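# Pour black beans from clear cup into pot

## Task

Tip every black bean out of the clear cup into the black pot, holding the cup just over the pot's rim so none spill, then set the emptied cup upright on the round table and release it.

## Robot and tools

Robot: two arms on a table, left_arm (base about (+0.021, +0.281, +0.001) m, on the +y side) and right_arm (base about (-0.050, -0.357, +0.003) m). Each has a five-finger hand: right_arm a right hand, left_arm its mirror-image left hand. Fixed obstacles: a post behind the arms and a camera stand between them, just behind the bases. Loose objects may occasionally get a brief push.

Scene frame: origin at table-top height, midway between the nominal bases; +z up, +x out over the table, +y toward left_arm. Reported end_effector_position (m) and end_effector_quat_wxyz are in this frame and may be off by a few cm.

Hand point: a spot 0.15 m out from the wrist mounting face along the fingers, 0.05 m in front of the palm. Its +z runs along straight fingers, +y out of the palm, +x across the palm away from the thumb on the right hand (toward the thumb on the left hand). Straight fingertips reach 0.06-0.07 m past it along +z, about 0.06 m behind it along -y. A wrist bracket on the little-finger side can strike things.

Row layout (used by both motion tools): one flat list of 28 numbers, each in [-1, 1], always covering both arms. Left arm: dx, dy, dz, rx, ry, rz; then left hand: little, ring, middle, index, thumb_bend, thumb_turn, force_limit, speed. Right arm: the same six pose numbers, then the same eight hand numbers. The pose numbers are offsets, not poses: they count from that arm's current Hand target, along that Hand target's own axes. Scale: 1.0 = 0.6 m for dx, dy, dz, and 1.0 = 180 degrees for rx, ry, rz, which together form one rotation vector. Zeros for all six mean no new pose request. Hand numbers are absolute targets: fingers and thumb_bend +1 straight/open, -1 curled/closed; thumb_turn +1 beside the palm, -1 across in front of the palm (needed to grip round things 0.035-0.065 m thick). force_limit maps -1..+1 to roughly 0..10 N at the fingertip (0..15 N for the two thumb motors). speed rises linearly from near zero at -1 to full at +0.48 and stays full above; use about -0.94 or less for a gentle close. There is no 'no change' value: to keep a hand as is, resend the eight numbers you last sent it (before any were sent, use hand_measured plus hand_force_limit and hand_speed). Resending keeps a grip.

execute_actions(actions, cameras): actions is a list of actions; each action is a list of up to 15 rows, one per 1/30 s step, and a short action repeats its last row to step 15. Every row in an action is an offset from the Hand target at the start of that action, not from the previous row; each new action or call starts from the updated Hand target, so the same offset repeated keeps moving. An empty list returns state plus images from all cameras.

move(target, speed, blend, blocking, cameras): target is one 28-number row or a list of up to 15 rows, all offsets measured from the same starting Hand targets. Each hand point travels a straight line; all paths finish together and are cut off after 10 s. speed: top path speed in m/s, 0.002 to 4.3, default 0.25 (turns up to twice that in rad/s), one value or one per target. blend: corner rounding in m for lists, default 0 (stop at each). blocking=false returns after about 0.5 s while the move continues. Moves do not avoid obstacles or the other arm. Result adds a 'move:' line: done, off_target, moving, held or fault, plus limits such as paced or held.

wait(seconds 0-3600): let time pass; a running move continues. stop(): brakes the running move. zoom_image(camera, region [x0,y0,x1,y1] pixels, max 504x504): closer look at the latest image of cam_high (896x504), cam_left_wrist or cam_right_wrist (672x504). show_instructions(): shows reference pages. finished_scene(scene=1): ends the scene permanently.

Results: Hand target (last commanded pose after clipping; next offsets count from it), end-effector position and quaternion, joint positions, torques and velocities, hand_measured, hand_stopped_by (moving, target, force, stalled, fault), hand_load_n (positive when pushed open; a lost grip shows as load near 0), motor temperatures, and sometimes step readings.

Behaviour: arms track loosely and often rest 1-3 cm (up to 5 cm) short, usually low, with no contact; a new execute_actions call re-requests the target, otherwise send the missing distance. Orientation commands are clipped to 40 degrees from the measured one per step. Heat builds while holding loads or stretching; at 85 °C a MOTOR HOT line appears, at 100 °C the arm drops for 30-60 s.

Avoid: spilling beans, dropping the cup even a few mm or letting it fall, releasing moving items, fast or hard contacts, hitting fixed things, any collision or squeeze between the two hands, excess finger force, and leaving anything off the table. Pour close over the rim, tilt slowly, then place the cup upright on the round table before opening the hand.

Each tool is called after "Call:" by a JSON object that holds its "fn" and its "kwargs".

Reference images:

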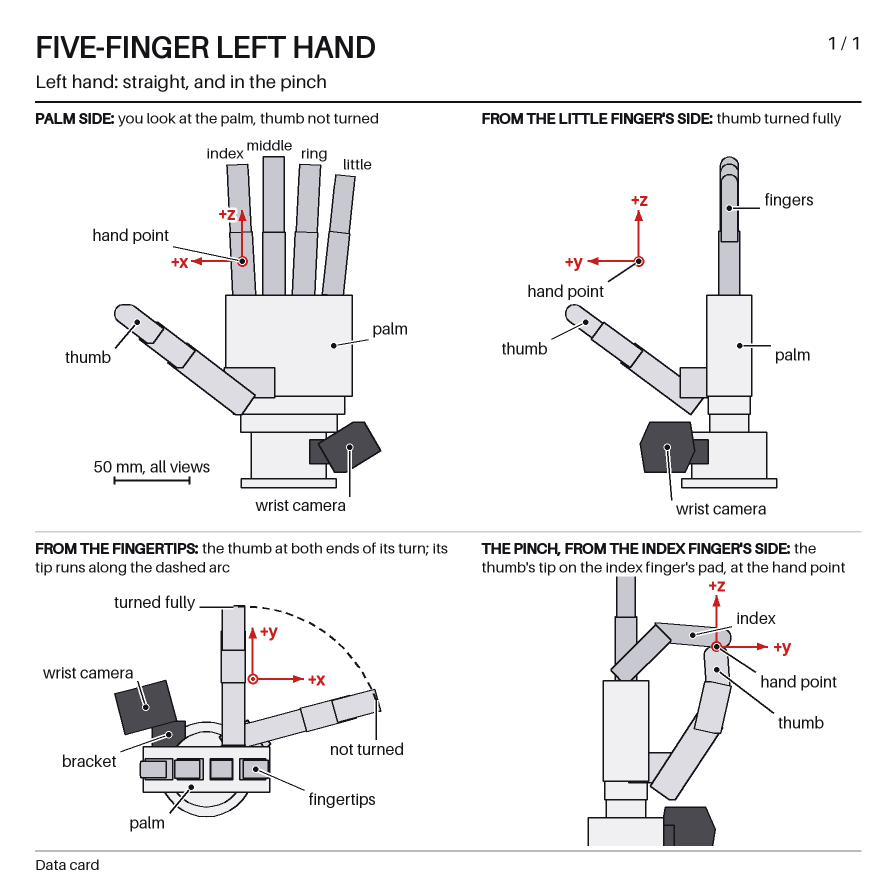

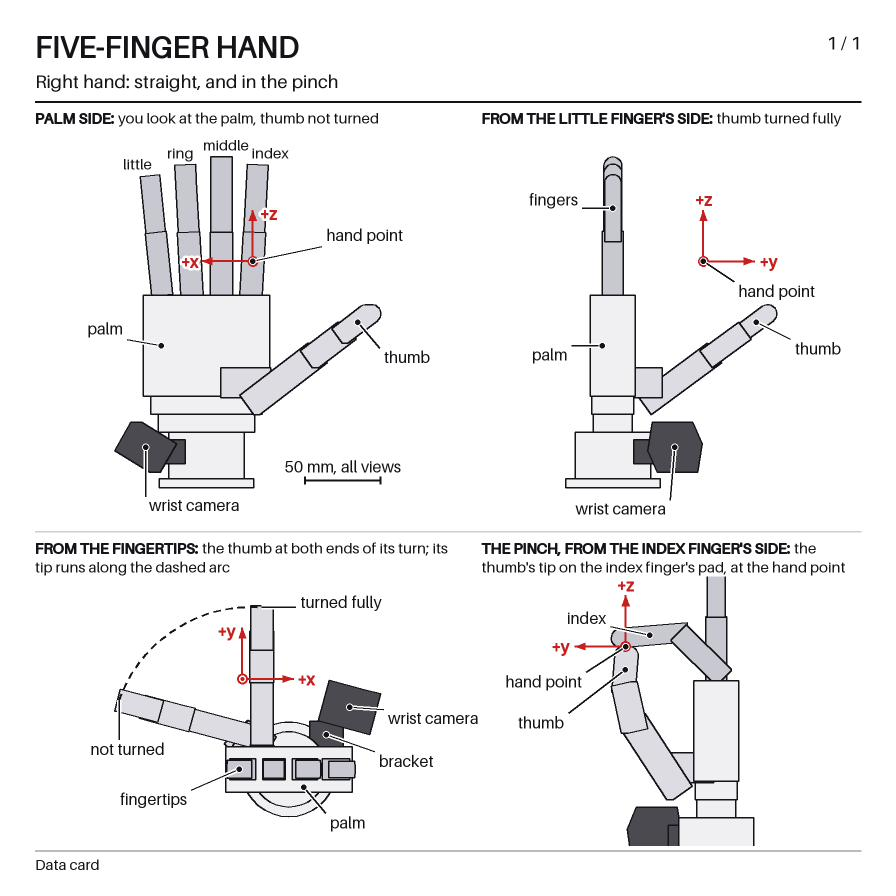

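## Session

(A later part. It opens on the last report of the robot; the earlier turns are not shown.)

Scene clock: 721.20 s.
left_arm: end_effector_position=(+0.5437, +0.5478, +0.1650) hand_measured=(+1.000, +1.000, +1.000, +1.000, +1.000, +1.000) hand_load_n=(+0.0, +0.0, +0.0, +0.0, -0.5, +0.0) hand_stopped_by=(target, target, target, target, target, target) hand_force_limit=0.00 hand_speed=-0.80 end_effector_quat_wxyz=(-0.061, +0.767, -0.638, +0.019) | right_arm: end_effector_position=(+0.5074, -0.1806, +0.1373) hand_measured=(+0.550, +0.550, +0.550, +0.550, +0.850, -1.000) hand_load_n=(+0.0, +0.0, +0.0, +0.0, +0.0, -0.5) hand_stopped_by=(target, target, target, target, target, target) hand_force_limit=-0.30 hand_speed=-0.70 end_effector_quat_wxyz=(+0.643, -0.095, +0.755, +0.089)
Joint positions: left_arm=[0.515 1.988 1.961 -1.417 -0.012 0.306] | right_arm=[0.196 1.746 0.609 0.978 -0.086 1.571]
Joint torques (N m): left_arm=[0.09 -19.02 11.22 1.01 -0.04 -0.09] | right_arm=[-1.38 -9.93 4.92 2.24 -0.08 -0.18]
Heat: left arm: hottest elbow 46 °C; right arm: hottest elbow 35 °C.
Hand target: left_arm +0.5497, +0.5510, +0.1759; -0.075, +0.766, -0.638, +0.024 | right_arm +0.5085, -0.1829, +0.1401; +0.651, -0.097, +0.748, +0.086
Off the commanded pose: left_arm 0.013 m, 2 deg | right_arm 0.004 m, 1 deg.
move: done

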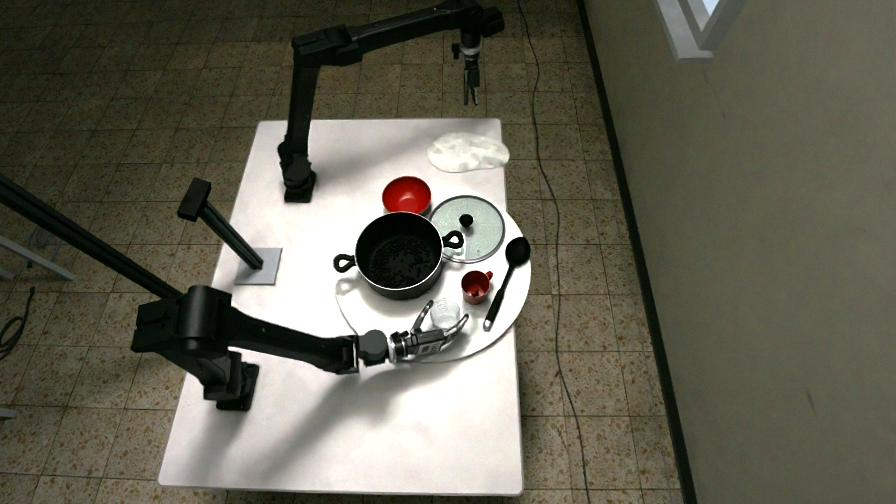

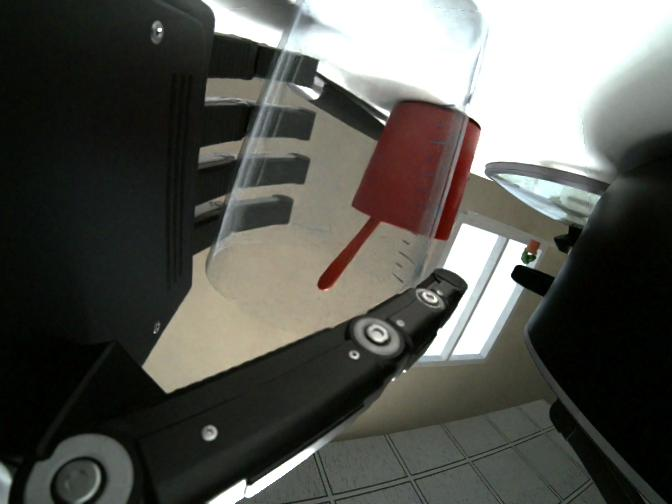

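Call:
{"fn": "move", "kwargs": {"target": [[0,0,0,0,0,0,1,1,1,1,1,1,0,-0.8, 0,0,0,0,0,0,1,1,1,1,1,-1,-0.3,-0.5]], "cameras": ["cam_high"]}}

Call:
{"fn": "zoom_image", "kwargs": {"camera": "cam_high", "region": [380, 270, 500, 400]}}

Call:
{"fn": "move", "kwargs": {"target": [[0,0,0,0,0,0,1,1,1,1,1,1,0,-0.8, -0.008,0,-0.0333,0,0,0,1,1,1,1,1,-1,-0.3,-0.5]], "speed": 0.05, "cameras": ["cam_high"]}}

Call:
{"fn": "zoom_image", "kwargs": {"camera": "cam_high", "region": [380, 270, 500, 400]}}

Scene clock: 738.33 s.
left_arm: end_effector_position=(+0.5437, +0.5478, +0.1650) hand_measured=(+1.000, +1.000, +1.000, +1.000, +1.000, +1.000) hand_load_n=(+0.0, +0.0, +0.0, +0.0, +0.0, +0.0) hand_stopped_by=(target, target, target, target, target, target) hand_force_limit=0.00 hand_speed=-0.80 end_effector_quat_wxyz=(-0.061, +0.767, -0.638, +0.019) | right_arm: end_effector_position=(+0.5074, -0.1806, +0.1373) hand_measured=(+1.000, +1.000, +1.000, +1.000, +1.000, -1.000) hand_load_n=(+0.0, +0.0, +0.0, +0.0, +0.0, +0.0) hand_stopped_by=(target, target, target, target, target, target) hand_force_limit=-0.30 hand_speed=-0.50 end_effector_quat_wxyz=(+0.643, -0.095, +0.755, +0.089)
Joint positions: left_arm=[0.515 1.988 1.961 -1.417 -0.012 0.306] | right_arm=[0.196 1.746 0.609 0.978 -0.086 1.571]
Joint torques (N m): left_arm=[0.03 -18.96 11.23 1.01 -0.04 -0.1] | right_arm=[-1.32 -9.7 4.97 2.59 -0.11 -0.21]
Heat: left arm: hottest elbow 46 °C; right arm: hottest elbow 34 °C.
Hand target: left_arm +0.5497, +0.5510, +0.1759; -0.075, +0.766, -0.638, +0.024 | right_arm +0.5085, -0.1829, +0.1401; +0.651, -0.097, +0.748, +0.086
Off the commanded pose: left_arm 0.013 m, 2 deg | right_arm 0.004 m, 1 deg.
move: done

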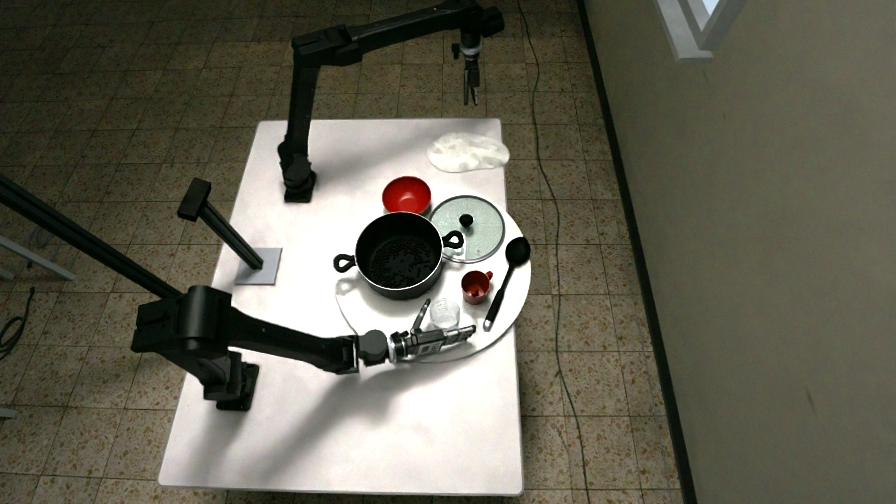

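Scaled by 3.877.

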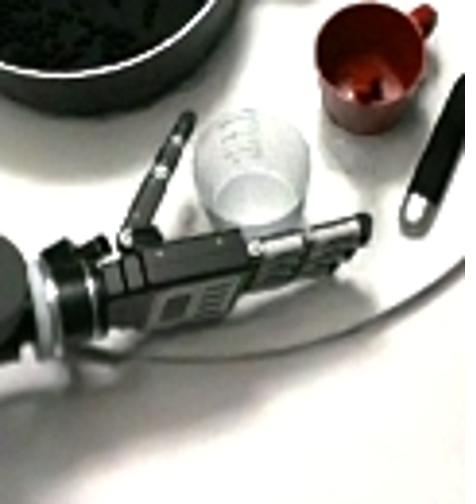

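Scene clock: 739.17 s.
left_arm: end_effector_position=(+0.5437, +0.5478, +0.1650) hand_measured=(+1.000, +1.000, +1.000, +1.000, +1.000, +1.000) hand_load_n=(+0.0, +0.0, +0.0, +0.0, +0.0, -0.5) hand_stopped_by=(target, target, target, target, target, target) hand_force_limit=0.00 hand_speed=-0.80 end_effector_quat_wxyz=(-0.061, +0.767, -0.638, +0.019) | right_arm: end_effector_position=(+0.4888, -0.1842, +0.1349) hand_measured=(+1.000, +1.000, +1.000, +1.000, +1.000, -1.000) hand_load_n=(+0.0, +0.0, +0.0, +0.0, +0.0, -0.5) hand_stopped_by=(target, target, target, target, target, target) hand_force_limit=-0.30 hand_speed=-0.50 end_effector_quat_wxyz=(+0.637, -0.095, +0.760, +0.090)
Joint positions: left_arm=[0.515 1.988 1.961 -1.417 -0.012 0.306] | right_arm=[0.194 1.711 0.557 0.979 -0.089 1.571]
Joint torques (N m): left_arm=[-0.03 -18.84 11.19 0.98 -0.04 -0.09] | right_arm=[-0.79 -10.75 4.74 2.33 -0.23 -0.18]
Heat: left arm: hottest elbow 46 °C; right arm: hottest elbow 34 °C.
Hand target: left_arm +0.5497, +0.5510, +0.1759; -0.075, +0.766, -0.638, +0.024 | right_arm +0.4899, -0.1878, +0.1476; +0.651, -0.097, +0.748, +0.086
Off the commanded pose: left_arm 0.013 m, 2 deg | right_arm 0.013 m, 2 deg.
move: off_target (right_arm)

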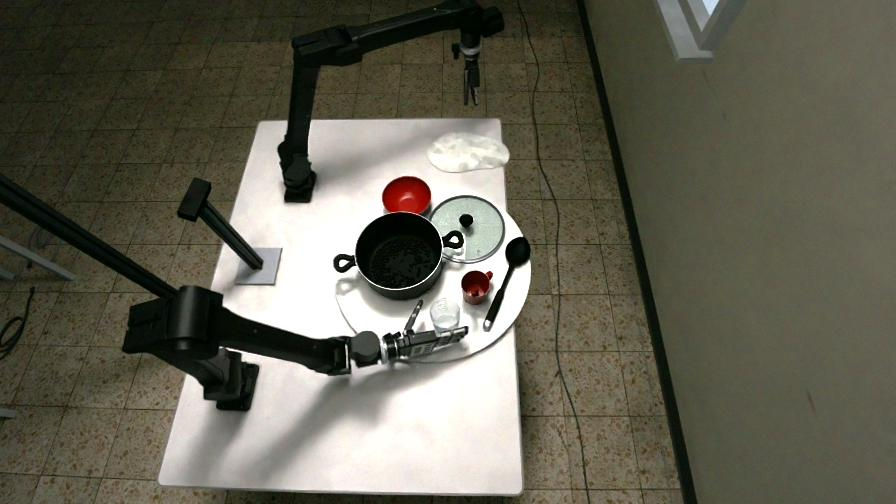

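Scaled by 3.877.

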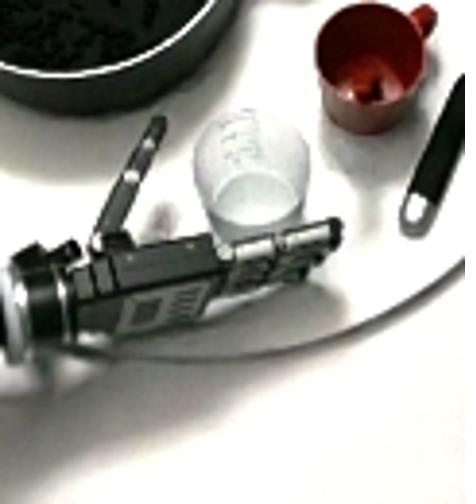

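Call:
{"fn": "move", "kwargs": {"target": [[0,0,0,0,0,0,1,1,1,1,1,1,0,-0.8, 0.0033,-0.1845,-0.0832,0,0,0,1,1,1,1,1,-1,-0.3,-0.5],[0,0,0,0,0,0,1,1,1,1,1,1,0,-0.8, -0.187,-0.1845,-0.111,0,0,0,1,1,1,1,1,-1,-0.3,-0.5]], "speed": 0.12, "blend": [0.01,0], "cameras": ["cam_high","cam_right_wrist"]}}

Call:
{"fn": "zoom_image", "kwargs": {"camera": "cam_high", "region": [320, 180, 540, 380]}}

Call:
{"fn": "zoom_image", "kwargs": {"camera": "cam_high", "region": [350, 200, 460, 310]}}

Scene clock: 750.30 s.
left_arm: end_effector_position=(+0.5437, +0.5478, +0.1650) hand_measured=(+1.000, +1.000, +1.000, +1.000, +1.000, +1.000) hand_load_n=(+0.0, +0.0, +0.0, +0.0, +0.0, +0.0) hand_stopped_by=(target, target, target, target, target, target) hand_force_limit=0.00 hand_speed=-0.80 end_effector_quat_wxyz=(-0.061, +0.767, -0.638, +0.019) | right_arm: end_effector_position=(+0.4598, -0.3039, +0.2489) hand_measured=(+1.000, +1.000, +1.000, +1.000, +1.000, -1.000) hand_load_n=(+0.0, +0.0, +0.0, +0.0, +0.0, +0.0) hand_stopped_by=(target, target, target, target, target, target) hand_force_limit=-0.30 hand_speed=-0.50 end_effector_quat_wxyz=(+0.638, -0.089, +0.759, +0.095)
Joint positions: left_arm=[0.515 1.988 1.961 -1.417 -0.012 0.306] | right_arm=[-0.143 1.286 0.562 0.537 -0.422 1.525]
Joint torques (N m): left_arm=[0.09 -18.9 11.23 0.96 -0.04 -0.09] | right_arm=[-0.85 -6.95 10.52 1.18 -0.14 -0.23]
Heat: left arm: hottest elbow 46 °C; right arm: hottest elbow 34 °C.
Hand target: left_arm +0.5497, +0.5510, +0.1759; -0.075, +0.766, -0.638, +0.024 | right_arm +0.4697, -0.3079, +0.2678; +0.651, -0.097, +0.748, +0.086
Off the commanded pose: left_arm 0.013 m, 2 deg | right_arm 0.022 m, 2 deg.
move: off_target (right_arm)

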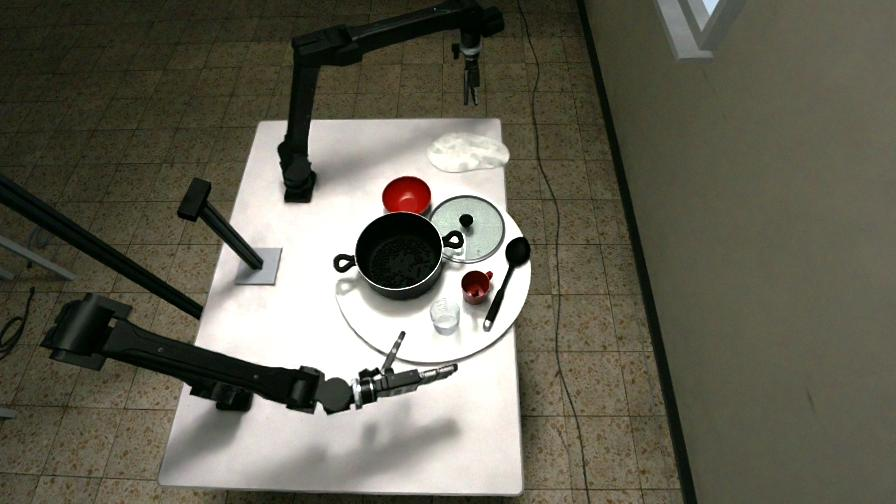

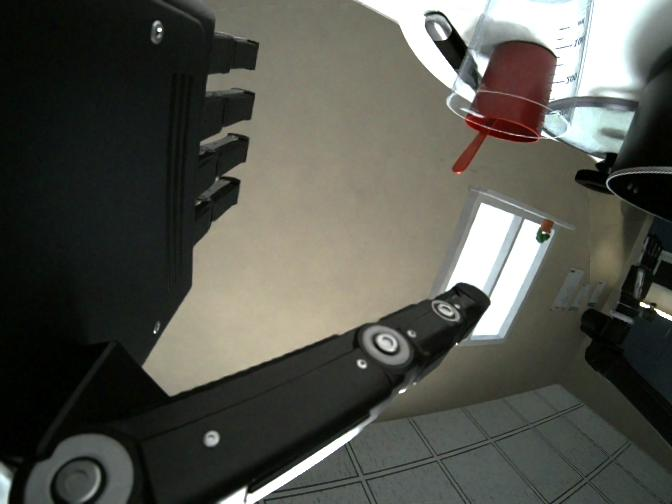

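Scaled by 2.291.

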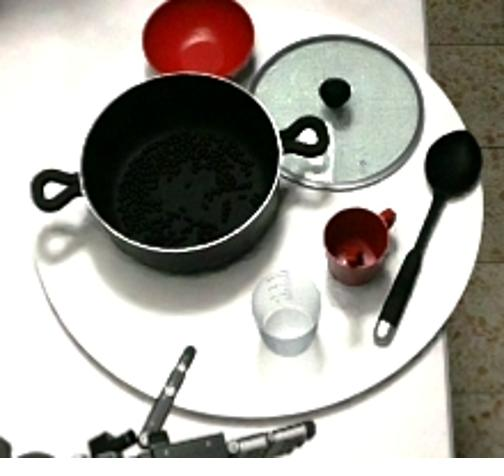

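Scaled by 4.582.

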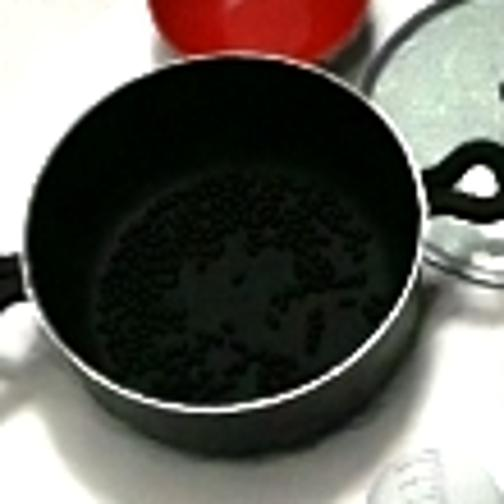

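Call:
{"fn": "finished_scene", "kwargs": {}}

The scene is finished: the task was done.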